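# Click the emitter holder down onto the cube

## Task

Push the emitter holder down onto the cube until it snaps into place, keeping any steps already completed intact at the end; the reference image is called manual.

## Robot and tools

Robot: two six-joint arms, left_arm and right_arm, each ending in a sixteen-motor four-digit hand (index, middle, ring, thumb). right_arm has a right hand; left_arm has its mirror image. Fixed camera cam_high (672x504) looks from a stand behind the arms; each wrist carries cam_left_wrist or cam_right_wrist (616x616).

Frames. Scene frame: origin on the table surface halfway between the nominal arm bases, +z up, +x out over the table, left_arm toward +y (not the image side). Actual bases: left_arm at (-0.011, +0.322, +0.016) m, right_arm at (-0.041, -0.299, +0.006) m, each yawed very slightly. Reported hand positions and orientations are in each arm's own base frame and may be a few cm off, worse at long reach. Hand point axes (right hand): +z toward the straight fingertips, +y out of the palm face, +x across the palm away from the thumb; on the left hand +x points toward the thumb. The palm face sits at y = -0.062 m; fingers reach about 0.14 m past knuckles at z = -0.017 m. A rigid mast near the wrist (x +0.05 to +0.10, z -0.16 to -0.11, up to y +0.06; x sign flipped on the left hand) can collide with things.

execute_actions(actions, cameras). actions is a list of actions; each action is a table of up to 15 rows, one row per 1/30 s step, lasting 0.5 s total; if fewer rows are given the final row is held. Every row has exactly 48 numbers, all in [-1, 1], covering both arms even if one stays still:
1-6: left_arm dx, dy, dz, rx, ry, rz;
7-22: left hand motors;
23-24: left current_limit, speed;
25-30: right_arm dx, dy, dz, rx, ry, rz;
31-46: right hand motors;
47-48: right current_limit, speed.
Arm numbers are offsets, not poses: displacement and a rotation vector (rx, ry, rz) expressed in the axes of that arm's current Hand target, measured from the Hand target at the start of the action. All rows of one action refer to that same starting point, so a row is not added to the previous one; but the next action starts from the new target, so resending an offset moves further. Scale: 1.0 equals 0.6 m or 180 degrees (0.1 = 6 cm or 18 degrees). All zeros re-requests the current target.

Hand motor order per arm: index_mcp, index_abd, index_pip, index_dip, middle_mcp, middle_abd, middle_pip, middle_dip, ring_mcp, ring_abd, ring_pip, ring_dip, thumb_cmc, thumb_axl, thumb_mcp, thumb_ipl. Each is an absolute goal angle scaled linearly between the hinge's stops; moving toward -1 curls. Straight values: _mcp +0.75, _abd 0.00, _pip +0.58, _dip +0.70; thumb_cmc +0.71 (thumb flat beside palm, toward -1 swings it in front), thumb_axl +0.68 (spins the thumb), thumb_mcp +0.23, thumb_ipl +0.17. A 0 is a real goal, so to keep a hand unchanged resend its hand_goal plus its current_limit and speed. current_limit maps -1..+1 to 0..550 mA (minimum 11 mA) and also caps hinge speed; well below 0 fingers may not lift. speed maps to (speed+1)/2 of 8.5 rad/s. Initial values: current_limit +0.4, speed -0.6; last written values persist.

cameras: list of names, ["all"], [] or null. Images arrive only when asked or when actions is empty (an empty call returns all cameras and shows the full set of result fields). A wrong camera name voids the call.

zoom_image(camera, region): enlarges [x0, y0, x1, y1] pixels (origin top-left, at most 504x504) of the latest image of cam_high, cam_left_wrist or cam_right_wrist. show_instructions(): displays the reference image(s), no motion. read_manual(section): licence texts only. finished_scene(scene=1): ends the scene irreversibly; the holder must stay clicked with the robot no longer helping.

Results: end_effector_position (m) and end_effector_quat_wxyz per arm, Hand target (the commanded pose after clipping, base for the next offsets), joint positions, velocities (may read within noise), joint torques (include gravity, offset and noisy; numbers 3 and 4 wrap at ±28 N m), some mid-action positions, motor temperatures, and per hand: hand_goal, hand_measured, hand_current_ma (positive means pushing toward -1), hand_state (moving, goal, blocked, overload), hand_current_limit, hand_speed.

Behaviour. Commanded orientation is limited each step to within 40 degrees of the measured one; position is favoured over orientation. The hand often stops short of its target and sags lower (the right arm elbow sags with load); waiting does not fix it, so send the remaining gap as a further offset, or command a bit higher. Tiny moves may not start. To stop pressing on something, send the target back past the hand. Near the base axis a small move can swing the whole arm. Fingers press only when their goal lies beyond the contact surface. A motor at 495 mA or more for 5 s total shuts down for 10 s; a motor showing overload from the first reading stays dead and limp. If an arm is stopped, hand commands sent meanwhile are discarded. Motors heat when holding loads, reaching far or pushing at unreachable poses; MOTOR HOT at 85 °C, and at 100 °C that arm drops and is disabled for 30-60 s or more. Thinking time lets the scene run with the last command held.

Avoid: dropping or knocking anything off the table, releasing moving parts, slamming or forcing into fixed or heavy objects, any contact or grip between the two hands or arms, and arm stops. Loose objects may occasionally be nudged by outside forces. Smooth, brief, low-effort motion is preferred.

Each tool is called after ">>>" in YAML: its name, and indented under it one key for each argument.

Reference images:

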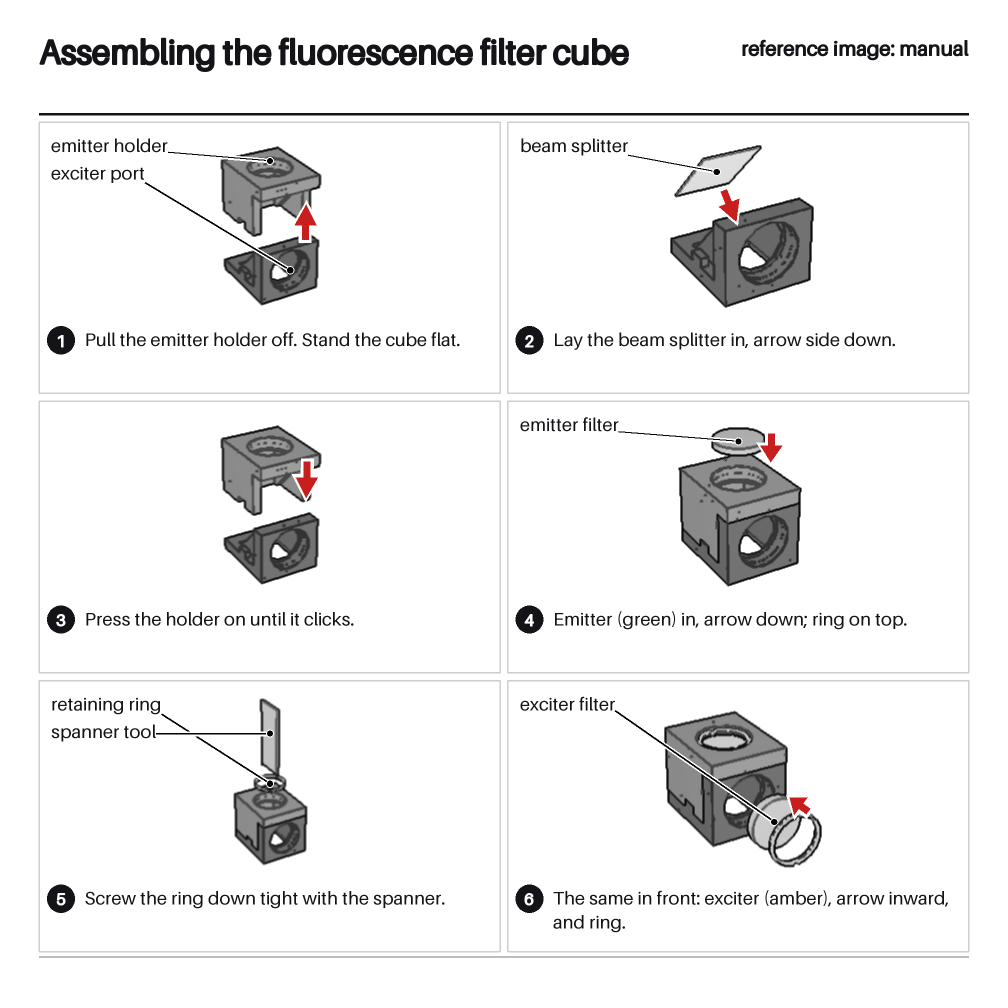

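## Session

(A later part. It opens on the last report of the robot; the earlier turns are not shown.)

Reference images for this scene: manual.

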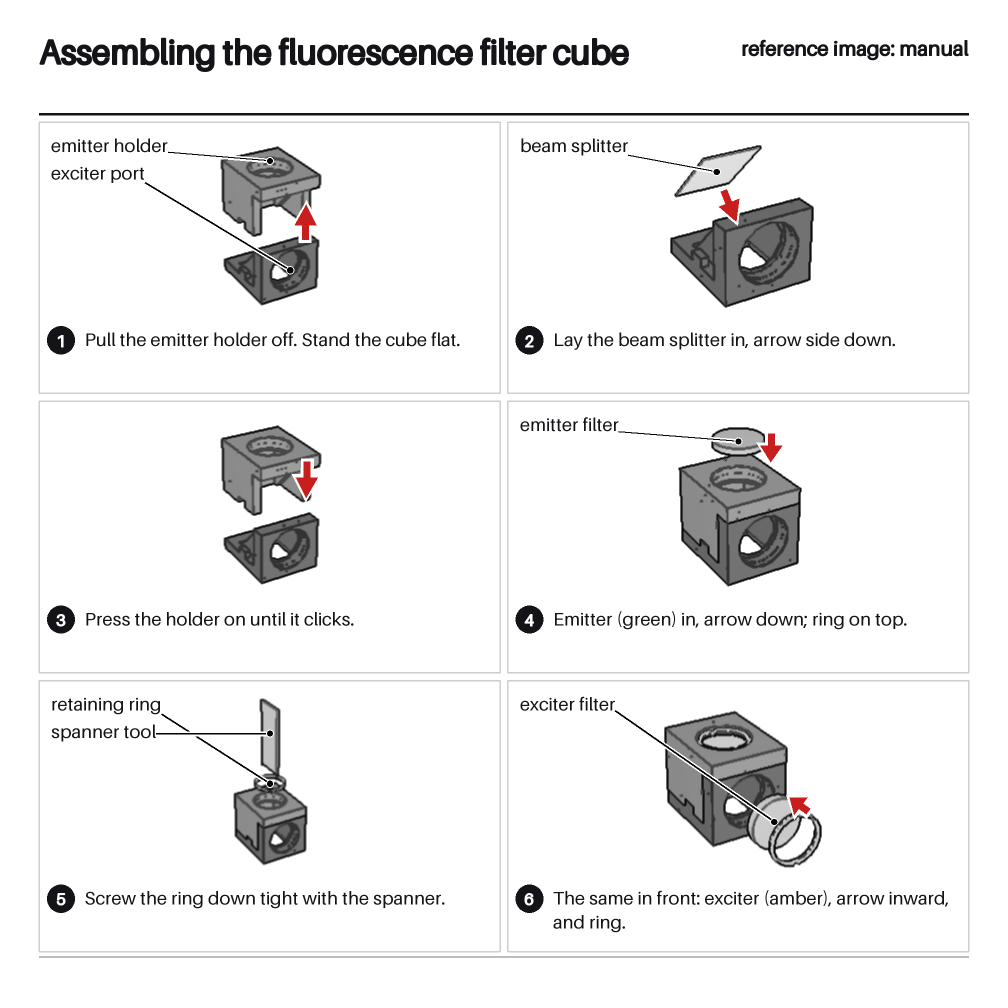

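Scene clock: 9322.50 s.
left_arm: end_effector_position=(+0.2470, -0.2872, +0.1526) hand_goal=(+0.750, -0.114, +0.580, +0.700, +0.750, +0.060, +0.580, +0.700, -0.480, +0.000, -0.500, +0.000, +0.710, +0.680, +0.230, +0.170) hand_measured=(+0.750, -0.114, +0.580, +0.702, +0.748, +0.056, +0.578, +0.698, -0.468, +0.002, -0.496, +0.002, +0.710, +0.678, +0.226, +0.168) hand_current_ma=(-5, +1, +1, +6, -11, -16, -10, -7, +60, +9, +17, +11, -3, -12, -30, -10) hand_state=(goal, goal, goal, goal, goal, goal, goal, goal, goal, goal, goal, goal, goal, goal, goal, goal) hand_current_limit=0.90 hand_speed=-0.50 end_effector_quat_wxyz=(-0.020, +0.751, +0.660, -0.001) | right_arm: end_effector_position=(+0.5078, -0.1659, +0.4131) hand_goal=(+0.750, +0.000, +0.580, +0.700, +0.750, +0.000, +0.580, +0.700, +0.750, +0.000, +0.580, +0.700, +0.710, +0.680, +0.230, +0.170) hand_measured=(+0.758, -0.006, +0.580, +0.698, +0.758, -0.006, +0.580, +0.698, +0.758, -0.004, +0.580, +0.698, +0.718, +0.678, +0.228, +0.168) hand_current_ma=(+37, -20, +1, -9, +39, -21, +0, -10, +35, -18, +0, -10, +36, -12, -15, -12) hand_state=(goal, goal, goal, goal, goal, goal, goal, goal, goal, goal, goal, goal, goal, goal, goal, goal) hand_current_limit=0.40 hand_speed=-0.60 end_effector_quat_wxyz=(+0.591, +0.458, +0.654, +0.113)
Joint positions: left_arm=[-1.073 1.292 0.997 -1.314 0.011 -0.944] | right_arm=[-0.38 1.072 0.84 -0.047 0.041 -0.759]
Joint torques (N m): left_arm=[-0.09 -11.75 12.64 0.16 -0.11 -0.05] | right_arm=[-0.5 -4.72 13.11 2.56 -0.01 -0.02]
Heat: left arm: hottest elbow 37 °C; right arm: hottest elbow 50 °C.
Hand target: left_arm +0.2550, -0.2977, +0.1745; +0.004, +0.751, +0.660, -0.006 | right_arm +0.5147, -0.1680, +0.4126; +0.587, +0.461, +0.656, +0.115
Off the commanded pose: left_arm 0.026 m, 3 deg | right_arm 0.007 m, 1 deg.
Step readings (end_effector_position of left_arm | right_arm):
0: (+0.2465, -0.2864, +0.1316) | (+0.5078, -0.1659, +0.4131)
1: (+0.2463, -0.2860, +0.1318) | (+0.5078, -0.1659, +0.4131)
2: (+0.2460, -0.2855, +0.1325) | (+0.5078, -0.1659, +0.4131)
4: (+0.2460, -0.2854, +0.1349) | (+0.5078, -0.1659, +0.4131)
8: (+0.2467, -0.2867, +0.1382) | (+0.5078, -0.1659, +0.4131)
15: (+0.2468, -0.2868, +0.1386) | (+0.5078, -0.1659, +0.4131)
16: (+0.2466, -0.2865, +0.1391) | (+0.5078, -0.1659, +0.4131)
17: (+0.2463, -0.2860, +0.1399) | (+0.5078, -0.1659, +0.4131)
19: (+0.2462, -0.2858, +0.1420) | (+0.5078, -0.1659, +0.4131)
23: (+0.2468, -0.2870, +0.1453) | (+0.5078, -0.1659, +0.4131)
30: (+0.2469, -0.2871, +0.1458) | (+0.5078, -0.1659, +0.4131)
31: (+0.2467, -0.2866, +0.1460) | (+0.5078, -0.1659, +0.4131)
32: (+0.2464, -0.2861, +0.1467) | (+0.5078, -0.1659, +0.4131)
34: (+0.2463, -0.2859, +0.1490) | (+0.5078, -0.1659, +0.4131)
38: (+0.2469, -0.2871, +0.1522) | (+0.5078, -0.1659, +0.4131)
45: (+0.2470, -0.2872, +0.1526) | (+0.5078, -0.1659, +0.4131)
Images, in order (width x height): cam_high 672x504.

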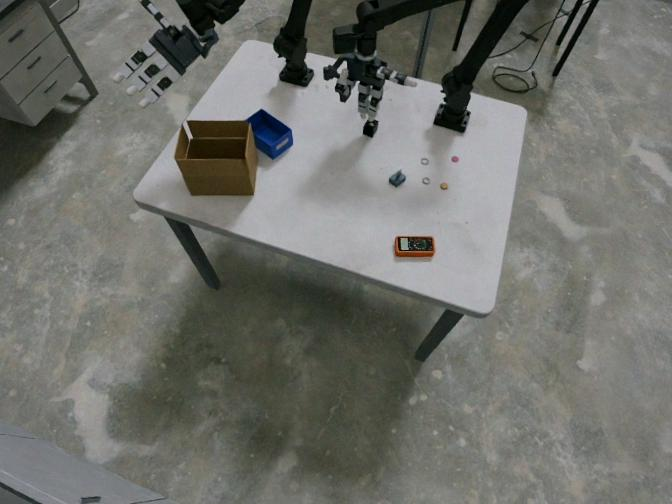

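>>> execute_actions:
  actions:
    - [[0,0.0,-0.05,0,0,0,0.75,-0.115,0.58,0.7,0.75,0.06,0.58,0.7,-0.48,0,-0.5,0,0.71,0.68,0.23,0.17,0.6,-0.5,0,0,0,0,0,0,0.75,0,0.58,0.7,0.75,0,0.58,0.7,0.75,0,0.58,0.7,0.71,0.68,0.23,0.17,0.4,-0.6]]
  cameras: ["cam_high", "cam_left_wrist"]

>>> zoom_image:
  camera: "cam_high"
  region: [358, 114, 384, 140]

Scene clock: 9336.33 s.
left_arm: end_effector_position=(+0.2487, -0.2902, +0.1892) hand_goal=(+0.750, -0.114, +0.580, +0.700, +0.750, +0.060, +0.580, +0.700, -0.480, +0.000, -0.500, +0.000, +0.710, +0.680, +0.230, +0.170) hand_measured=(+0.748, -0.114, +0.580, +0.702, +0.748, +0.056, +0.578, +0.698, -0.468, +0.002, -0.496, +0.002, +0.710, +0.678, +0.226, +0.168) hand_current_ma=(-5, +1, +1, +6, -10, -13, -10, -7, +60, +9, +17, +11, -4, -12, -31, -10) hand_state=(goal, goal, goal, goal, goal, goal, goal, goal, goal, goal, goal, goal, goal, goal, goal, goal) hand_current_limit=0.60 hand_speed=-0.50 end_effector_quat_wxyz=(-0.011, +0.751, +0.660, -0.003) | right_arm: end_effector_position=(+0.5078, -0.1659, +0.4131) hand_goal=(+0.750, +0.000, +0.580, +0.700, +0.750, +0.000, +0.580, +0.700, +0.750, +0.000, +0.580, +0.700, +0.710, +0.680, +0.230, +0.170) hand_measured=(+0.758, -0.006, +0.580, +0.698, +0.758, -0.006, +0.580, +0.698, +0.758, -0.004, +0.580, +0.698, +0.718, +0.678, +0.228, +0.168) hand_current_ma=(+37, -20, +1, -9, +39, -21, +0, -10, +35, -18, +0, -10, +36, -12, -15, -12) hand_state=(goal, goal, goal, goal, goal, goal, goal, goal, goal, goal, goal, goal, goal, goal, goal, goal) hand_current_limit=0.40 hand_speed=-0.60 end_effector_quat_wxyz=(+0.591, +0.458, +0.654, +0.113)
Joint positions: left_arm=[-1.073 1.264 1.07 -1.396 0.01 -0.943] | right_arm=[-0.38 1.072 0.84 -0.047 0.041 -0.759]
Joint torques (N m): left_arm=[-0.15 -10.64 12.38 0.23 -0.09 -0.04] | right_arm=[-0.56 -4.78 13.12 2.58 0 -0.02]
Motor temperatures (°C): left_arm=[25 29 39 24 26 26] | right_arm=[23 28 50 25 23 22]
Heat: left arm: hottest elbow 39 °C; right arm: hottest elbow 50 °C.
Hand target: left_arm +0.2551, -0.2973, +0.2046; +0.004, +0.751, +0.660, -0.006 | right_arm +0.5147, -0.1680, +0.4126; +0.587, +0.461, +0.656, +0.115
Off the commanded pose: left_arm 0.018 m, 2 deg | right_arm 0.007 m, 1 deg.
Step readings (end_effector_position of left_arm | right_arm):
0: (+0.2470, -0.2872, +0.1526) | (+0.5078, -0.1659, +0.4131)
1: (+0.2463, -0.2859, +0.1542) | (+0.5078, -0.1659, +0.4131)
2: (+0.2456, -0.2845, +0.1577) | (+0.5078, -0.1659, +0.4131)
4: (+0.2456, -0.2844, +0.1691) | (+0.5078, -0.1659, +0.4131)
8: (+0.2486, -0.2900, +0.1867) | (+0.5078, -0.1659, +0.4131)
15: (+0.2487, -0.2902, +0.1892) | (+0.5078, -0.1659, +0.4131)
Images, in order (width x height): cam_high 672x504, cam_left_wrist 616x616.

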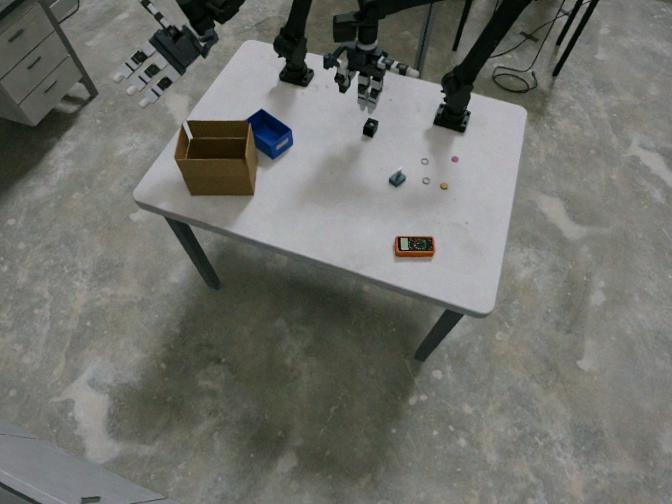

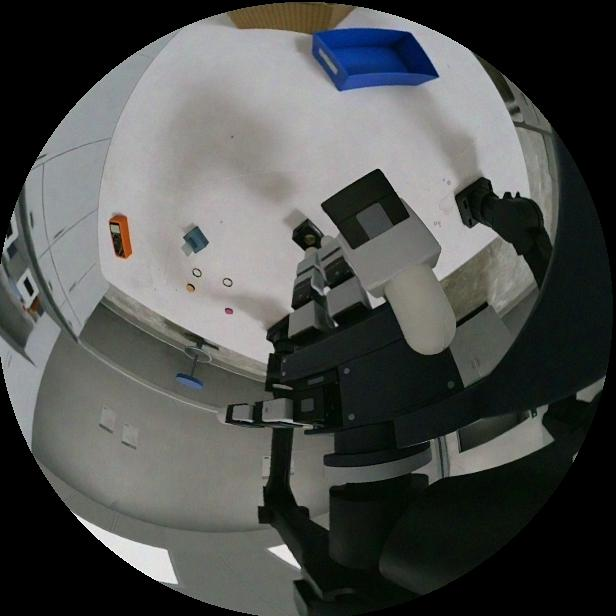

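Scaled by 19.385 from the camera's 672x504 image, which has a finer 960x720 frame.

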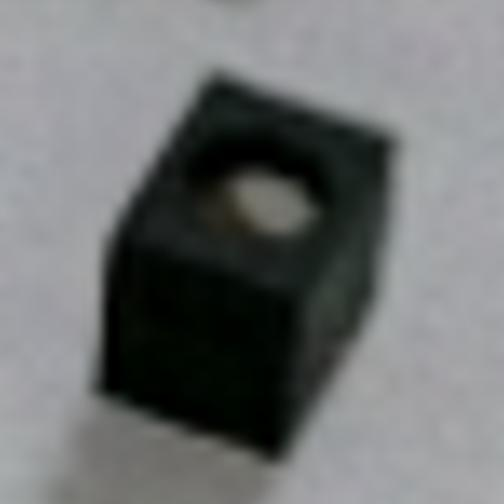

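>>> zoom_image:
  camera: "cam_left_wrist"
  region: [270, 195, 350, 275]

Scaled by 6.300 from the camera's 616x616 image, which has a finer 880x880 frame.

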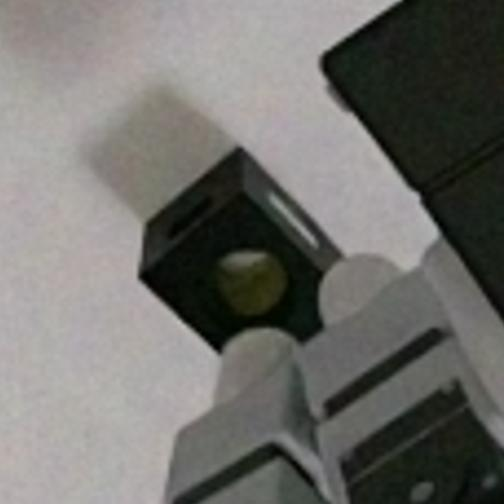

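>>> zoom_image:
  camera: "cam_left_wrist"
  region: [288, 214, 328, 254]

Scaled by 12.600 from the camera's 616x616 image, which has a finer 880x880 frame.

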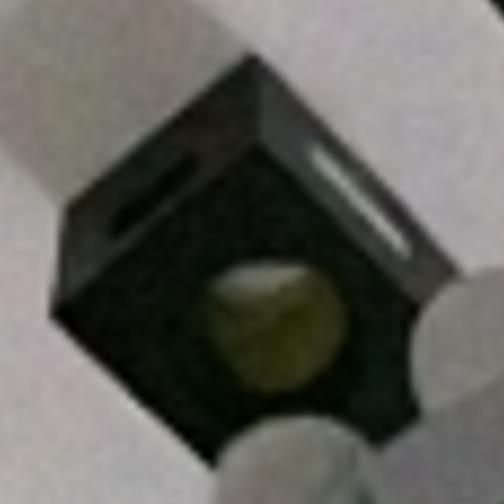

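>>> execute_actions:
  actions:
    - [[0,0,0,0,0,0,-0.48,0,-0.5,0,-0.48,0,-0.5,0,-0.48,0,-0.5,0,0.71,0.68,0.23,0.17,0.6,-0.5,0,0,0,0,0,0,0.75,0,0.58,0.7,0.75,0,0.58,0.7,0.75,0,0.58,0.7,0.71,0.68,0.23,0.17,0.4,-0.6]]
    - [[-0.1025,-0.0118,0.05,0,0,0.104,-0.48,0,-0.5,0,-0.48,0,-0.5,0,-0.48,0,-0.5,0,0.71,0.68,0.23,0.17,0.6,-0.5,0,0,0,0,0,0,0.75,0,0.58,0.7,0.75,0,0.58,0.7,0.75,0,0.58,0.7,0.71,0.68,0.23,0.17,0.4,-0.6]]
    - [[-0.1007,0.0219,0.05,0,0,0.104,-0.48,0,-0.5,0,-0.48,0,-0.5,0,-0.48,0,-0.5,0,0.71,0.68,0.23,0.17,0.6,-0.5,0,0,0,0,0,0,0.75,0,0.58,0.7,0.75,0,0.58,0.7,0.75,0,0.58,0.7,0.71,0.68,0.23,0.17,0.4,-0.6]]
    - [[0,0,0.12,0,0,0,-0.48,0,-0.5,0,-0.48,0,-0.5,0,-0.48,0,-0.5,0,0.71,0.68,0.23,0.17,0.6,-0.5,0,0,0,0,0,0,0.75,0,0.58,0.7,0.75,0,0.58,0.7,0.75,0,0.58,0.7,0.71,0.68,0.23,0.17,0.4,-0.6]]
  cameras: ["cam_high", "cam_left_wrist"]

Scene clock: 9471.10 s.
left_arm: end_effector_position=(+0.2252, -0.4148, +0.0745) hand_goal=(-0.480, +0.000, -0.500, +0.000, -0.480, +0.000, -0.500, +0.000, -0.480, +0.000, -0.500, +0.000, +0.710, +0.680, +0.230, +0.170) hand_measured=(-0.466, -0.002, -0.496, +0.002, -0.466, +0.002, -0.496, +0.002, -0.470, +0.002, -0.496, +0.002, +0.712, +0.678, +0.226, +0.168) hand_current_ma=(+73, -6, +16, +11, +75, +12, +17, +14, +57, +9, +15, +11, +10, -12, -25, -10) hand_state=(goal, goal, goal, goal, goal, goal, goal, goal, goal, goal, goal, goal, goal, goal, goal, goal) hand_current_limit=0.60 hand_speed=-0.50 end_effector_quat_wxyz=(+0.001, +0.921, +0.391, -0.003) | right_arm: end_effector_position=(+0.5078, -0.1659, +0.4131) hand_goal=(+0.750, +0.000, +0.580, +0.700, +0.750, +0.000, +0.580, +0.700, +0.750, +0.000, +0.580, +0.700, +0.710, +0.680, +0.230, +0.170) hand_measured=(+0.758, -0.006, +0.580, +0.698, +0.758, -0.006, +0.580, +0.698, +0.758, -0.004, +0.580, +0.698, +0.718, +0.678, +0.228, +0.168) hand_current_ma=(+37, -20, +1, -9, +39, -21, +0, -10, +35, -18, +0, -10, +36, -12, -15, -12) hand_state=(goal, goal, goal, goal, goal, goal, goal, goal, goal, goal, goal, goal, goal, goal, goal, goal) hand_current_limit=0.40 hand_speed=-0.60 end_effector_quat_wxyz=(+0.591, +0.458, +0.654, +0.113)
Joint positions: left_arm=[-1.188 1.515 0.994 -1.047 0.006 -0.419] | right_arm=[-0.38 1.072 0.84 -0.047 0.041 -0.759]
Joint torques (N m): left_arm=[-0.79 -13.8 8.35 1.14 0 0.06] | right_arm=[-0.5 -4.72 13.12 2.56 0 -0.02]
Heat: left arm: hottest elbow 41 °C; right arm: hottest elbow 50 °C.
Hand target: left_arm +0.2249, -0.4192, +0.0742; +0.005, +0.923, +0.384, -0.004 | right_arm +0.5147, -0.1680, +0.4126; +0.587, +0.461, +0.656, +0.115
Off the commanded pose: left_arm 0.005 m, 1 deg | right_arm 0.007 m, 1 deg.
Step readings (end_effector_position of left_arm | right_arm):
0: (+0.2487, -0.2902, +0.1892) | (+0.5078, -0.1659, +0.4131)
1: (+0.2487, -0.2902, +0.1892) | (+0.5078, -0.1659, +0.4131)
2: (+0.2486, -0.2900, +0.1892) | (+0.5078, -0.1659, +0.4131)
4: (+0.2485, -0.2900, +0.1892) | (+0.5078, -0.1659, +0.4131)
8: (+0.2485, -0.2900, +0.1892) | (+0.5078, -0.1659, +0.4131)
15: (+0.2486, -0.2899, +0.1892) | (+0.5078, -0.1659, +0.4131)
16: (+0.2480, -0.2946, +0.1891) | (+0.5078, -0.1659, +0.4131)
17: (+0.2486, -0.3025, +0.1889) | (+0.5078, -0.1659, +0.4131)
19: (+0.2430, -0.3228, +0.1852) | (+0.5078, -0.1659, +0.4131)
23: (+0.2345, -0.3422, +0.1738) | (+0.5078, -0.1659, +0.4131)
30: (+0.2343, -0.3464, +0.1700) | (+0.5078, -0.1659, +0.4131)
31: (+0.2335, -0.3513, +0.1695) | (+0.5078, -0.1659, +0.4131)
32: (+0.2339, -0.3598, +0.1685) | (+0.5078, -0.1659, +0.4131)
34: (+0.2293, -0.3788, +0.1603) | (+0.5078, -0.1659, +0.4131)
38: (+0.2218, -0.3954, +0.1380) | (+0.5078, -0.1659, +0.4131)
45: (+0.2201, -0.3996, +0.1315) | (+0.5078, -0.1659, +0.4131)
46: (+0.2209, -0.4022, +0.1288) | (+0.5078, -0.1659, +0.4131)
47: (+0.2234, -0.4085, +0.1252) | (+0.5078, -0.1659, +0.4131)
49: (+0.2252, -0.4139, +0.1091) | (+0.5078, -0.1659, +0.4131)
53: (+0.2247, -0.4133, +0.0803) | (+0.5078, -0.1659, +0.4131)
60: (+0.2252, -0.4146, +0.0745) | (+0.5078, -0.1659, +0.4131)
Images, in order (width x height): cam_high 672x504, cam_left_wrist 616x616.

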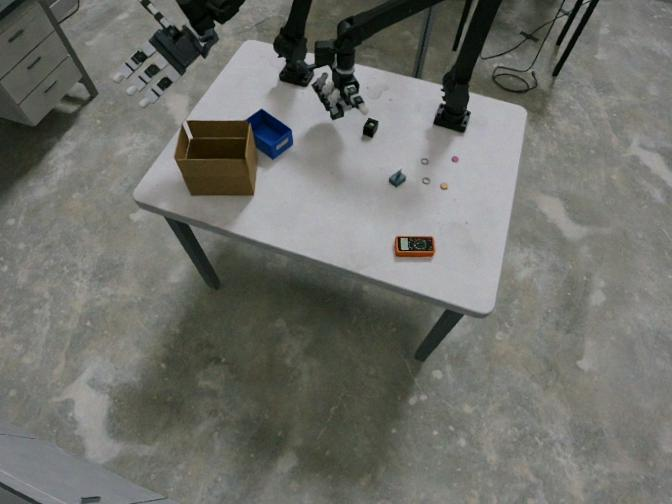

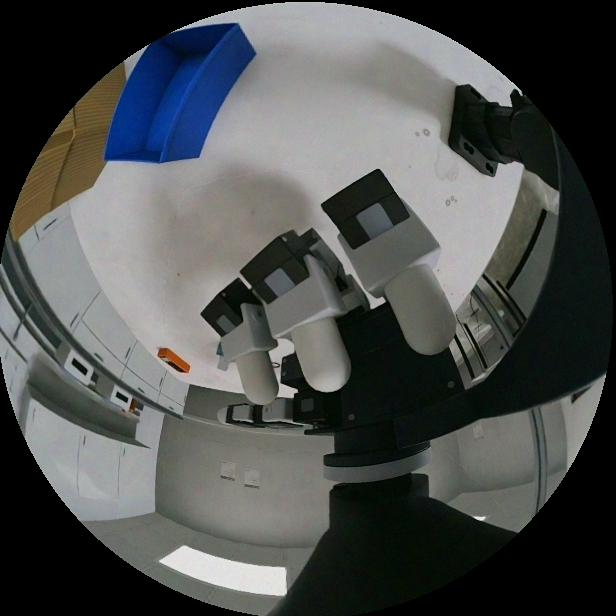

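>>> execute_actions:
  actions:
    - [[-0.0467,-0.0945,-0.04,0,0,-0.116,-0.48,0,-0.5,0,-0.48,0,-0.5,0,-0.48,0,-0.5,0,0.71,0.68,0.23,0.17,0.6,-0.5,0,0,0,0,0,0,0.75,0,0.58,0.7,0.75,0,0.58,0.7,0.75,0,0.58,0.7,0.71,0.68,0.23,0.17,0.4,-0.6]]
    - [[-0.0103,-0.1047,0,0,0,-0.116,-0.48,0,-0.5,0,-0.48,0,-0.5,0,-0.48,0,-0.5,0,0.71,0.68,0.23,0.17,0.6,-0.5,0,0,0,0,0,0,0.75,0,0.58,0.7,0.75,0,0.58,0.7,0.75,0,0.58,0.7,0.71,0.68,0.23,0.17,0.4,-0.6]]
    - [[0,0,0.085,0,0,0,-0.48,0,-0.5,0,-0.48,0,-0.5,0,-0.48,0,-0.5,0,0.71,0.68,0.23,0.17,0.6,-0.5,0,0,0,0,0,0,0.75,0,0.58,0.7,0.75,0,0.58,0.7,0.75,0,0.58,0.7,0.71,0.68,0.23,0.17,0.4,-0.6]]
  cameras: ["cam_high", "cam_left_wrist"]

>>> zoom_image:
  camera: "cam_left_wrist"
  region: [140, 225, 220, 305]

Scene clock: 9504.30 s.
left_arm: end_effector_position=(+0.1001, -0.3807, +0.0506) hand_goal=(-0.480, +0.000, -0.500, +0.000, -0.480, +0.000, -0.500, +0.000, -0.480, +0.000, -0.500, +0.000, +0.710, +0.680, +0.230, +0.170) hand_measured=(-0.468, -0.002, -0.496, +0.002, -0.466, +0.002, -0.496, +0.002, -0.470, +0.002, -0.498, +0.002, +0.710, +0.678, +0.226, +0.168) hand_current_ma=(+65, -6, +16, +11, +70, +10, +17, +14, +57, +7, +14, +11, -3, -12, -23, -10) hand_state=(goal, goal, goal, goal, goal, goal, goal, goal, goal, goal, goal, goal, goal, goal, goal, goal) hand_current_limit=0.60 hand_speed=-0.50 end_effector_quat_wxyz=(+0.003, +0.734, +0.679, -0.007) | right_arm: end_effector_position=(+0.5078, -0.1659, +0.4131) hand_goal=(+0.750, +0.000, +0.580, +0.700, +0.750, +0.000, +0.580, +0.700, +0.750, +0.000, +0.580, +0.700, +0.710, +0.680, +0.230, +0.170) hand_measured=(+0.758, -0.006, +0.580, +0.698, +0.758, -0.006, +0.580, +0.698, +0.758, -0.004, +0.580, +0.698, +0.718, +0.678, +0.228, +0.168) hand_current_ma=(+37, -20, +1, -9, +39, -21, +0, -10, +35, -18, +0, -10, +36, -12, -15, -12) hand_state=(goal, goal, goal, goal, goal, goal, goal, goal, goal, goal, goal, goal, goal, goal, goal, goal) hand_current_limit=0.40 hand_speed=-0.60 end_effector_quat_wxyz=(+0.591, +0.458, +0.654, +0.113)
Joint positions: left_arm=[-1.533 1.535 0.945 -0.967 0.006 -1.454] | right_arm=[-0.38 1.072 0.84 -0.047 0.041 -0.759]
Joint torques (N m): left_arm=[0.5 -12.69 7.46 0.91 -0.26 -0.25] | right_arm=[-0.5 -4.72 13.12 2.59 -0.01 -0.02]
Heat: left arm: hottest elbow 36 °C; right arm: hottest elbow 50 °C.
Hand target: left_arm +0.1049, -0.3796, +0.0471; +0.004, +0.726, +0.688, -0.006 | right_arm +0.5147, -0.1680, +0.4126; +0.587, +0.461, +0.656, +0.115
Off the commanded pose: left_arm 0.006 m, 1 deg | right_arm 0.007 m, 1 deg.
Step readings (end_effector_position of left_arm | right_arm):
0: (+0.2252, -0.4148, +0.0745) | (+0.5078, -0.1659, +0.4131)
1: (+0.2206, -0.4125, +0.0741) | (+0.5078, -0.1659, +0.4131)
2: (+0.2157, -0.4083, +0.0751) | (+0.5078, -0.1659, +0.4131)
4: (+0.1928, -0.4046, +0.0800) | (+0.5078, -0.1659, +0.4131)
8: (+0.1565, -0.4080, +0.0909) | (+0.5078, -0.1659, +0.4131)
15: (+0.1573, -0.3990, +0.0922) | (+0.5078, -0.1659, +0.4131)
16: (+0.1535, -0.3956, +0.0913) | (+0.5078, -0.1659, +0.4131)
17: (+0.1480, -0.3910, +0.0904) | (+0.5078, -0.1659, +0.4131)
19: (+0.1288, -0.3864, +0.0902) | (+0.5078, -0.1659, +0.4131)
23: (+0.1010, -0.3815, +0.0911) | (+0.5078, -0.1659, +0.4131)
30: (+0.1001, -0.3733, +0.0922) | (+0.5078, -0.1659, +0.4131)
31: (+0.1001, -0.3743, +0.0897) | (+0.5078, -0.1659, +0.4131)
32: (+0.1002, -0.3787, +0.0857) | (+0.5078, -0.1659, +0.4131)
34: (+0.1003, -0.3831, +0.0735) | (+0.5078, -0.1659, +0.4131)
38: (+0.1002, -0.3814, +0.0542) | (+0.5078, -0.1659, +0.4131)
45: (+0.1001, -0.3807, +0.0506) | (+0.5078, -0.1659, +0.4131)
Images, in order (width x height): cam_high 672x504, cam_left_wrist 616x616.

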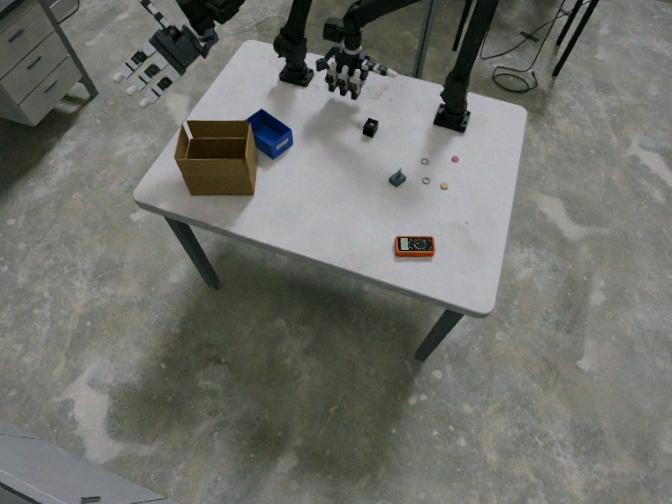

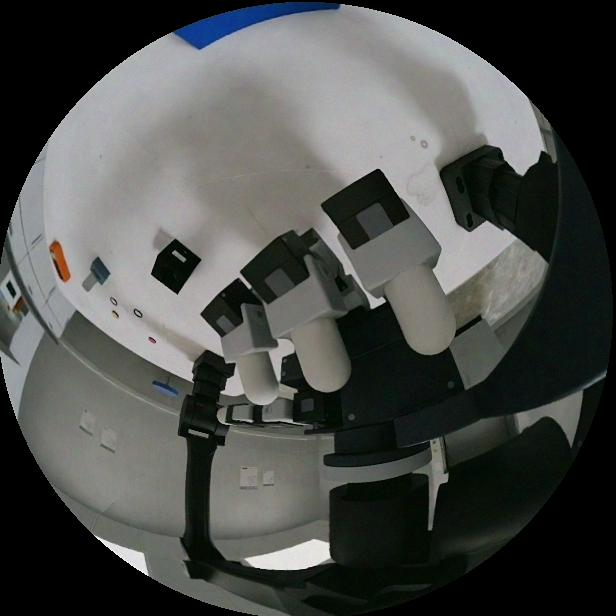

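Scaled by 6.300 from the camera's 616x616 image, which has a finer 880x880 frame.

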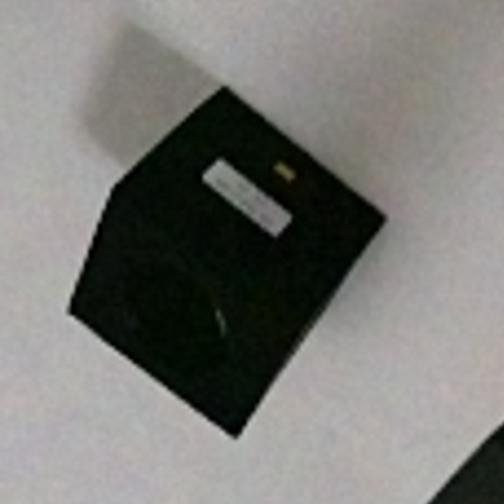

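>>> zoom_image:
  camera: "cam_left_wrist"
  region: [148, 234, 206, 298]

Scaled by 7.875 from the camera's 616x616 image, which has a finer 880x880 frame.

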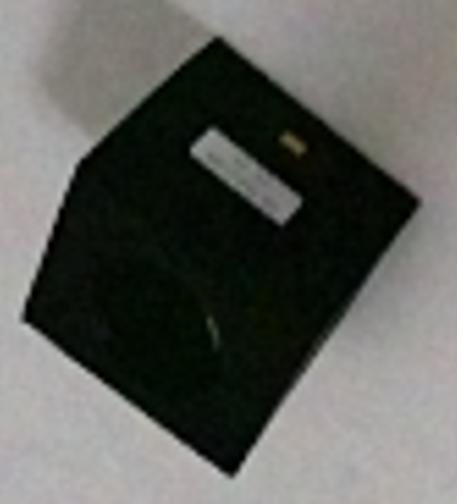

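>>> execute_actions:
  actions:
    - [[0,0,-0.12,0,0,0,-0.48,0,-0.5,0,-0.48,0,-0.5,0,-0.48,0,-0.5,0,0.71,0.68,0.23,0.17,0.6,-0.5,0,0,0,0,0,0,0.75,0,0.58,0.7,0.75,0,0.58,0.7,0.75,0,0.58,0.7,0.71,0.68,0.23,0.17,0.4,-0.6]]
    - [[0.0526,0.092,-0.12,0,0,0.1455,-0.48,0,-0.5,0,-0.48,0,-0.5,0,-0.48,0,-0.5,0,0.71,0.68,0.23,0.17,0.6,-0.5,0,0,0,0,0,0,0.75,0,0.58,0.7,0.75,0,0.58,0.7,0.75,0,0.58,0.7,0.71,0.68,0.23,0.17,0.4,-0.6]]
    - [[0.0877,0.0593,0,0,0,0.1455,-0.48,0,-0.5,0,-0.48,0,-0.5,0,-0.48,0,-0.5,0,0.71,0.68,0.23,0.17,0.6,-0.5,0,0,0,0,0,0,0.75,0,0.58,0.7,0.75,0,0.58,0.7,0.75,0,0.58,0.7,0.71,0.68,0.23,0.17,0.4,-0.6]]
    - [[0,0,0,0,0,0,0.75,0,0.58,0.7,0.75,0,0.58,0.7,-0.48,0,-0.5,0,0.71,0.68,0.23,0.17,0.9,-0.5,0,0,0,0,0,0,0.75,0,0.58,0.7,0.75,0,0.58,0.7,0.75,0,0.58,0.7,0.71,0.68,0.23,0.17,0.4,-0.6]]
  cameras: ["cam_high"]

>>> zoom_image:
  camera: "cam_high"
  region: [350, 105, 386, 141]

Scene clock: 9720.60 s.
left_arm: end_effector_position=(+0.2169, -0.3168, +0.1837) hand_goal=(+0.750, +0.000, +0.580, +0.700, +0.750, +0.000, +0.580, +0.700, -0.480, +0.000, -0.500, +0.000, +0.710, +0.680, +0.230, +0.170) hand_measured=(+0.746, -0.002, +0.578, +0.698, +0.746, +0.000, +0.578, +0.698, -0.468, +0.000, -0.498, +0.002, +0.712, +0.678, +0.224, +0.168) hand_current_ma=(-20, -5, -12, -11, -20, +3, -13, -13, +58, +2, +12, +10, +8, -12, -34, -11) hand_state=(goal, goal, goal, goal, goal, goal, goal, goal, goal, goal, goal, goal, goal, goal, goal, goal) hand_current_limit=0.90 hand_speed=-0.50 end_effector_quat_wxyz=(+0.002, +0.953, +0.302, -0.003) | right_arm: end_effector_position=(+0.5078, -0.1659, +0.4131) hand_goal=(+0.750, +0.000, +0.580, +0.700, +0.750, +0.000, +0.580, +0.700, +0.750, +0.000, +0.580, +0.700, +0.710, +0.680, +0.230, +0.170) hand_measured=(+0.758, -0.006, +0.580, +0.698, +0.758, -0.006, +0.580, +0.698, +0.758, -0.004, +0.580, +0.698, +0.718, +0.678, +0.228, +0.168) hand_current_ma=(+37, -20, +1, -9, +39, -21, +0, -10, +35, -18, +0, -10, +36, -12, -15, -12) hand_state=(goal, goal, goal, goal, goal, goal, goal, goal, goal, goal, goal, goal, goal, goal, goal, goal) hand_current_limit=0.40 hand_speed=-0.60 end_effector_quat_wxyz=(+0.591, +0.458, +0.654, +0.113)
Joint positions: left_arm=[-1.044 1.137 0.949 -1.381 0.007 -0.086] | right_arm=[-0.38 1.072 0.84 -0.047 0.041 -0.759]
Joint torques (N m): left_arm=[-0.09 -7.59 10.76 0.47 0.12 0.05] | right_arm=[-0.44 -4.66 13.12 2.59 -0.01 -0.02]
Motor temperatures (°C): left_arm=[25 30 34 24 26 26] | right_arm=[23 28 50 25 23 22]
Heat: left arm: hottest elbow 34 °C; right arm: hottest elbow 50 °C.
Hand target: left_arm +0.2189, -0.3207, +0.1900; +0.006, +0.955, +0.297, -0.004 | right_arm +0.5147, -0.1680, +0.4126; +0.587, +0.461, +0.656, +0.115
Off the commanded pose: left_arm 0.008 m, 1 deg | right_arm 0.007 m, 1 deg.
Step readings (end_effector_position of left_arm | right_arm):
0: (+0.1001, -0.3807, +0.0506) | (+0.5078, -0.1659, +0.4131)
1: (+0.1000, -0.3776, +0.0532) | (+0.5078, -0.1659, +0.4131)
2: (+0.0999, -0.3712, +0.0589) | (+0.5078, -0.1659, +0.4131)
4: (+0.0997, -0.3624, +0.0750) | (+0.5078, -0.1659, +0.4131)
8: (+0.0998, -0.3661, +0.1038) | (+0.5078, -0.1659, +0.4131)
15: (+0.1000, -0.3715, +0.1128) | (+0.5078, -0.1659, +0.4131)
16: (+0.1062, -0.3702, +0.1167) | (+0.5078, -0.1659, +0.4131)
17: (+0.1132, -0.3648, +0.1233) | (+0.5078, -0.1659, +0.4131)
19: (+0.1317, -0.3484, +0.1446) | (+0.5078, -0.1659, +0.4131)
23: (+0.1606, -0.3299, +0.1867) | (+0.5078, -0.1659, +0.4131)
30: (+0.1615, -0.3353, +0.1879) | (+0.5078, -0.1659, +0.4131)
31: (+0.1660, -0.3363, +0.1864) | (+0.5078, -0.1659, +0.4131)
32: (+0.1740, -0.3348, +0.1845) | (+0.5078, -0.1659, +0.4131)
34: (+0.1966, -0.3200, +0.1800) | (+0.5078, -0.1659, +0.4131)
38: (+0.2284, -0.3024, +0.1840) | (+0.5078, -0.1659, +0.4131)
45: (+0.2208, -0.3131, +0.1840) | (+0.5078, -0.1659, +0.4131)
46: (+0.2201, -0.3139, +0.1839) | (+0.5078, -0.1659, +0.4131)
47: (+0.2196, -0.3146, +0.1839) | (+0.5078, -0.1659, +0.4131)
49: (+0.2187, -0.3155, +0.1839) | (+0.5078, -0.1659, +0.4131)
53: (+0.2179, -0.3165, +0.1839) | (+0.5078, -0.1659, +0.4131)
60: (+0.2174, -0.3171, +0.1839) | (+0.5078, -0.1659, +0.4131)
Images, in order (width x height): cam_high 672x504.

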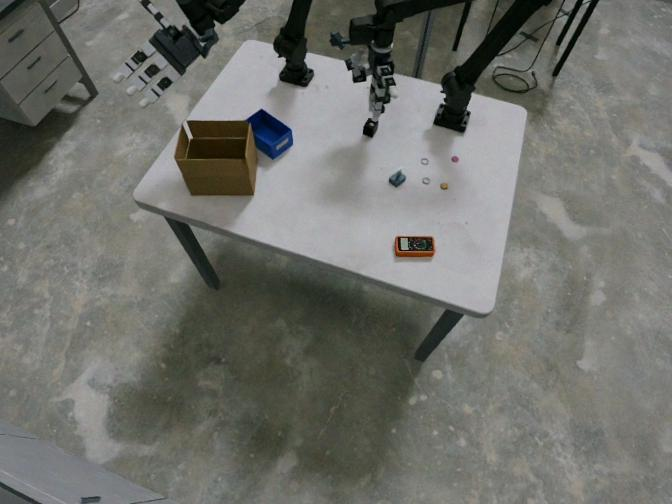

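Scaled by 14.000 from the camera's 672x504 image, which has a finer 960x720 frame.

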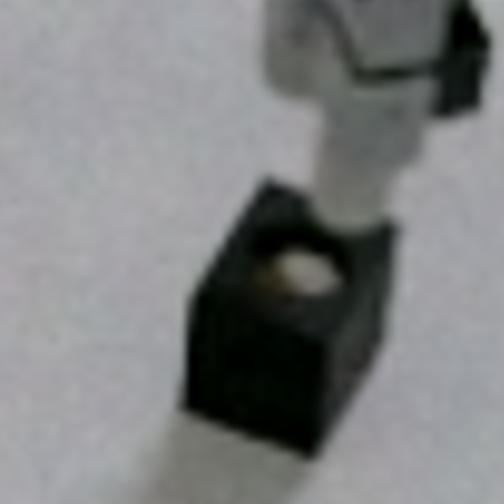

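>>> execute_actions:
  actions:
    - [[-0.0159,0.0016,0.035,0,0,0,0.75,-0.03,0.58,0.7,0.75,0.03,0.58,0.7,-0.48,0,-0.5,0,0.71,0.68,0.23,0.17,0.9,-0.5,0,0,0,0,0,0,0.75,0,0.58,0.7,0.75,0,0.58,0.7,0.75,0,0.58,0.7,0.71,0.68,0.23,0.17,0.4,-0.6]]
    - [[0,0,0.035,0,0,0,0.75,-0.03,0.58,0.7,0.75,0.03,0.58,0.7,-0.48,0,-0.5,0,0.71,0.68,0.23,0.17,0.9,-0.5,0,0,0,0,0,0,0.75,0,0.58,0.7,0.75,0,0.58,0.7,0.75,0,0.58,0.7,0.71,0.68,0.23,0.17,0.4,-0.6]]
  cameras: ["cam_high"]

>>> zoom_image:
  camera: "cam_high"
  region: [358, 112, 384, 138]

Scene clock: 9756.07 s.
left_arm: end_effector_position=(+0.2141, -0.3231, +0.1525) hand_goal=(+0.750, -0.030, +0.580, +0.700, +0.750, +0.030, +0.580, +0.700, -0.480, +0.000, -0.500, +0.000, +0.710, +0.680, +0.230, +0.170) hand_measured=(+0.748, -0.026, +0.578, +0.698, +0.748, +0.026, +0.578, +0.698, -0.468, +0.000, -0.498, +0.002, +0.712, +0.678, +0.224, +0.168) hand_current_ma=(-10, +13, -11, -11, -10, -15, -11, -13, +58, +2, +12, +10, +8, -12, -34, -11) hand_state=(goal, goal, goal, goal, goal, goal, goal, goal, goal, goal, goal, goal, goal, goal, goal, goal) hand_current_limit=0.90 hand_speed=-0.50 end_effector_quat_wxyz=(+0.008, +0.955, +0.297, -0.002) | right_arm: end_effector_position=(+0.5078, -0.1659, +0.4131) hand_goal=(+0.750, +0.000, +0.580, +0.700, +0.750, +0.000, +0.580, +0.700, +0.750, +0.000, +0.580, +0.700, +0.710, +0.680, +0.230, +0.170) hand_measured=(+0.758, -0.006, +0.580, +0.698, +0.758, -0.006, +0.580, +0.698, +0.758, -0.004, +0.580, +0.698, +0.718, +0.678, +0.228, +0.168) hand_current_ma=(+37, -20, +1, -9, +39, -21, +0, -10, +35, -18, +0, -10, +36, -12, -15, -12) hand_state=(goal, goal, goal, goal, goal, goal, goal, goal, goal, goal, goal, goal, goal, goal, goal, goal) hand_current_limit=0.40 hand_speed=-0.60 end_effector_quat_wxyz=(+0.591, +0.458, +0.654, +0.113)
Joint positions: left_arm=[-1.059 1.162 0.881 -1.276 0.008 -0.092] | right_arm=[-0.38 1.072 0.84 -0.047 0.041 -0.759]
Joint torques (N m): left_arm=[-1.55 -6.77 8.84 1.16 0.08 -0.22] | right_arm=[-0.5 -4.72 13.11 2.56 0 -0.02]
Heat: left arm: hottest elbow 35 °C; right arm: hottest elbow 50 °C.
Hand target: left_arm +0.2115, -0.3274, +0.1480; +0.006, +0.955, +0.297, -0.003 | right_arm +0.5147, -0.1680, +0.4126; +0.587, +0.461, +0.656, +0.115
Off the commanded pose: left_arm 0.007 m, 0 deg | right_arm 0.007 m, 1 deg.
Step readings (end_effector_position of left_arm | right_arm):
0: (+0.2169, -0.3168, +0.1837) | (+0.5078, -0.1659, +0.4131)
1: (+0.2169, -0.3175, +0.1831) | (+0.5078, -0.1659, +0.4131)
2: (+0.2167, -0.3196, +0.1822) | (+0.5078, -0.1659, +0.4131)
4: (+0.2158, -0.3221, +0.1790) | (+0.5078, -0.1659, +0.4131)
8: (+0.2142, -0.3230, +0.1766) | (+0.5078, -0.1659, +0.4131)
15: (+0.2142, -0.3235, +0.1768) | (+0.5078, -0.1659, +0.4131)
16: (+0.2145, -0.3238, +0.1755) | (+0.5078, -0.1659, +0.4131)
17: (+0.2153, -0.3253, +0.1731) | (+0.5078, -0.1659, +0.4131)
19: (+0.2149, -0.3245, +0.1637) | (+0.5078, -0.1659, +0.4131)
23: (+0.2135, -0.3220, +0.1528) | (+0.5078, -0.1659, +0.4131)
30: (+0.2141, -0.3231, +0.1525) | (+0.5078, -0.1659, +0.4131)
Images, in order (width x height): cam_high 672x504.

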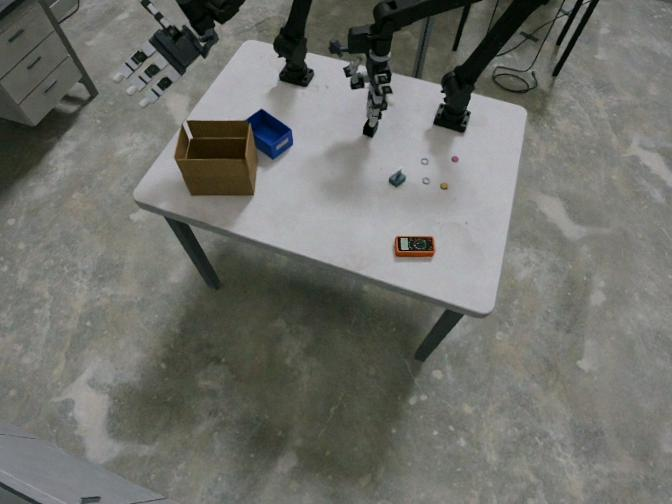

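Scaled by 19.385 from the camera's 672x504 image, which has a finer 960x720 frame.

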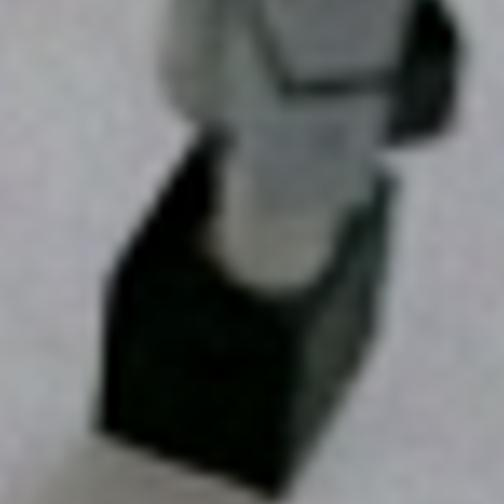

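>>> execute_actions:
  actions:
    - [[0,0,0.012,0,0,0,0.75,-0.03,0.58,0.7,0.75,0.03,0.58,0.7,-0.48,0,-0.5,0,0.71,0.68,0.23,0.17,0.9,-0.5,0,0,0,0,0,0,0.75,0,0.58,0.7,0.75,0,0.58,0.7,0.75,0,0.58,0.7,0.71,0.68,0.23,0.17,0.4,-0.6]]
  cameras: ["cam_high"]

>>> zoom_image:
  camera: "cam_high"
  region: [358, 112, 384, 138]

Scene clock: 9770.83 s.
left_arm: end_effector_position=(+0.2149, -0.3245, +0.1497) hand_goal=(+0.750, -0.030, +0.580, +0.700, +0.750, +0.030, +0.580, +0.700, -0.480, +0.000, -0.500, +0.000, +0.710, +0.680, +0.230, +0.170) hand_measured=(+0.748, -0.026, +0.578, +0.698, +0.748, +0.026, +0.578, +0.698, -0.468, +0.000, -0.498, +0.002, +0.712, +0.678, +0.224, +0.168) hand_current_ma=(-9, +13, -11, -11, -9, -15, -11, -13, +58, +2, +12, +10, +8, -12, -34, -11) hand_state=(goal, goal, goal, goal, goal, goal, goal, goal, goal, goal, goal, goal, goal, goal, goal, goal) hand_current_limit=0.90 hand_speed=-0.50 end_effector_quat_wxyz=(+0.013, +0.955, +0.297, -0.001) | right_arm: end_effector_position=(+0.5078, -0.1659, +0.4131) hand_goal=(+0.750, +0.000, +0.580, +0.700, +0.750, +0.000, +0.580, +0.700, +0.750, +0.000, +0.580, +0.700, +0.710, +0.680, +0.230, +0.170) hand_measured=(+0.758, -0.006, +0.580, +0.698, +0.758, -0.006, +0.580, +0.698, +0.758, -0.004, +0.580, +0.698, +0.718, +0.678, +0.228, +0.168) hand_current_ma=(+37, -20, +1, -9, +39, -21, +0, -10, +35, -18, +0, -10, +36, -12, -15, -12) hand_state=(goal, goal, goal, goal, goal, goal, goal, goal, goal, goal, goal, goal, goal, goal, goal, goal) hand_current_limit=0.40 hand_speed=-0.60 end_effector_quat_wxyz=(+0.591, +0.458, +0.654, +0.113)
Joint positions: left_arm=[-1.059 1.162 0.871 -1.255 0.008 -0.093] | right_arm=[-0.38 1.072 0.84 -0.047 0.041 -0.759]
Joint torques (N m): left_arm=[-1.79 -6.71 8.38 1.14 0.08 -0.23] | right_arm=[-0.5 -4.66 13.14 2.58 -0.01 -0.02]
Heat: left arm: hottest elbow 34 °C; right arm: hottest elbow 50 °C.
Hand target: left_arm +0.2115, -0.3275, +0.1408; +0.006, +0.955, +0.297, -0.003 | right_arm +0.5147, -0.1680, +0.4126; +0.587, +0.461, +0.656, +0.115
Off the commanded pose: left_arm 0.010 m, 1 deg | right_arm 0.007 m, 1 deg.
Step readings (end_effector_position of left_arm | right_arm):
0: (+0.2141, -0.3231, +0.1525) | (+0.5078, -0.1659, +0.4131)
1: (+0.2143, -0.3234, +0.1524) | (+0.5078, -0.1659, +0.4131)
2: (+0.2146, -0.3240, +0.1519) | (+0.5078, -0.1659, +0.4131)
4: (+0.2150, -0.3246, +0.1506) | (+0.5078, -0.1659, +0.4131)
8: (+0.2148, -0.3243, +0.1496) | (+0.5078, -0.1659, +0.4131)
15: (+0.2149, -0.3245, +0.1497) | (+0.5078, -0.1659, +0.4131)
Images, in order (width x height): cam_high 672x504.

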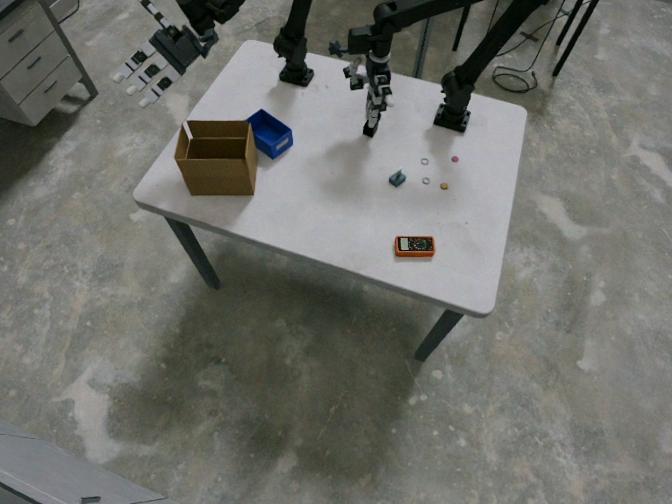

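Scaled by 19.385 from the camera's 672x504 image, which has a finer 960x720 frame.

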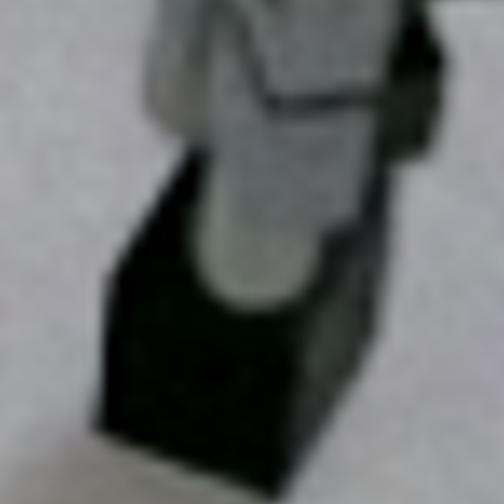

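>>> execute_actions:
  actions:
    - [[-0.0092,-0.0063,0,0.008,0,0,0.75,-0.03,0.58,0.7,0.75,0.03,0.58,0.7,-0.48,0,-0.5,0,0.71,0.68,0.23,0.17,0.9,-0.5,0,0,0,0,0,0,0.75,0,0.58,0.7,0.75,0,0.58,0.7,0.75,0,0.58,0.7,0.71,0.68,0.23,0.17,0.4,-0.6]]
  cameras: ["cam_high"]

>>> zoom_image:
  camera: "cam_high"
  region: [358, 112, 384, 138]

Scene clock: 9785.67 s.
left_arm: end_effector_position=(+0.2081, -0.3254, +0.1463) hand_goal=(+0.750, -0.030, +0.580, +0.700, +0.750, +0.030, +0.580, +0.700, -0.480, +0.000, -0.500, +0.000, +0.710, +0.680, +0.230, +0.170) hand_measured=(+0.748, -0.028, +0.578, +0.698, +0.748, +0.026, +0.578, +0.698, -0.468, +0.000, -0.498, +0.002, +0.712, +0.678, +0.224, +0.168) hand_current_ma=(-9, +12, -11, -11, -9, -13, -11, -13, +58, +2, +12, +10, +8, -12, -34, -11) hand_state=(goal, goal, goal, goal, goal, goal, goal, goal, goal, goal, goal, goal, goal, goal, goal, goal) hand_current_limit=0.90 hand_speed=-0.50 end_effector_quat_wxyz=(+0.005, +0.955, +0.296, -0.005) | right_arm: end_effector_position=(+0.5078, -0.1659, +0.4131) hand_goal=(+0.750, +0.000, +0.580, +0.700, +0.750, +0.000, +0.580, +0.700, +0.750, +0.000, +0.580, +0.700, +0.710, +0.680, +0.230, +0.170) hand_measured=(+0.758, -0.006, +0.580, +0.698, +0.758, -0.006, +0.580, +0.698, +0.758, -0.004, +0.580, +0.698, +0.718, +0.678, +0.228, +0.168) hand_current_ma=(+37, -20, +1, -9, +39, -21, +0, -10, +35, -18, +0, -10, +36, -12, -15, -12) hand_state=(goal, goal, goal, goal, goal, goal, goal, goal, goal, goal, goal, goal, goal, goal, goal, goal) hand_current_limit=0.40 hand_speed=-0.60 end_effector_quat_wxyz=(+0.591, +0.458, +0.654, +0.113)
Joint positions: left_arm=[-1.079 1.169 0.871 -1.266 0.011 -0.11] | right_arm=[-0.38 1.072 0.84 -0.047 0.041 -0.759]
Joint torques (N m): left_arm=[-1.67 -6.36 9.32 0.36 0.1 -0.2] | right_arm=[-0.56 -4.72 13.12 2.58 -0.01 -0.02]
Heat: left arm: hottest elbow 34 °C; right arm: hottest elbow 50 °C.
Hand target: left_arm +0.2048, -0.3275, +0.1408; -0.006, +0.955, +0.297, -0.007 | right_arm +0.5147, -0.1680, +0.4126; +0.587, +0.461, +0.656, +0.115
Off the commanded pose: left_arm 0.007 m, 1 deg | right_arm 0.007 m, 1 deg.
Step readings (end_effector_position of left_arm | right_arm):
0: (+0.2149, -0.3245, +0.1497) | (+0.5078, -0.1659, +0.4131)
1: (+0.2143, -0.3244, +0.1495) | (+0.5078, -0.1659, +0.4131)
2: (+0.2130, -0.3244, +0.1490) | (+0.5078, -0.1659, +0.4131)
4: (+0.2103, -0.3246, +0.1479) | (+0.5078, -0.1659, +0.4131)
8: (+0.2079, -0.3256, +0.1464) | (+0.5078, -0.1659, +0.4131)
15: (+0.2081, -0.3254, +0.1463) | (+0.5078, -0.1659, +0.4131)
Images, in order (width x height): cam_high 672x504.

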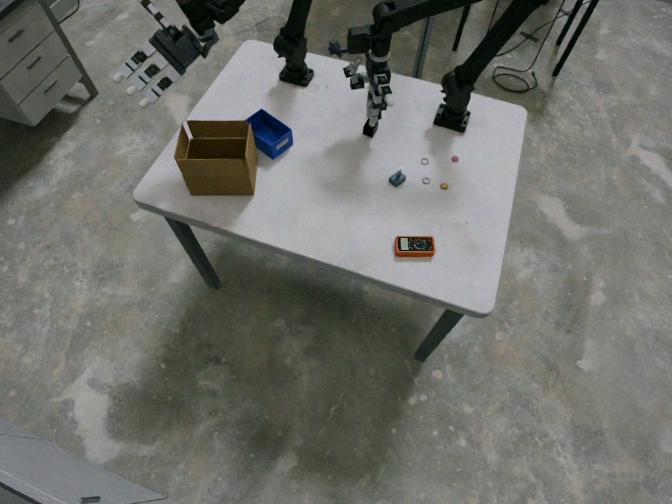

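Scaled by 19.385 from the camera's 672x504 image, which has a finer 960x720 frame.

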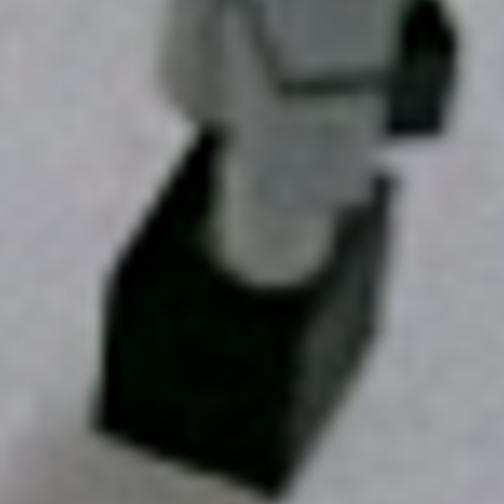

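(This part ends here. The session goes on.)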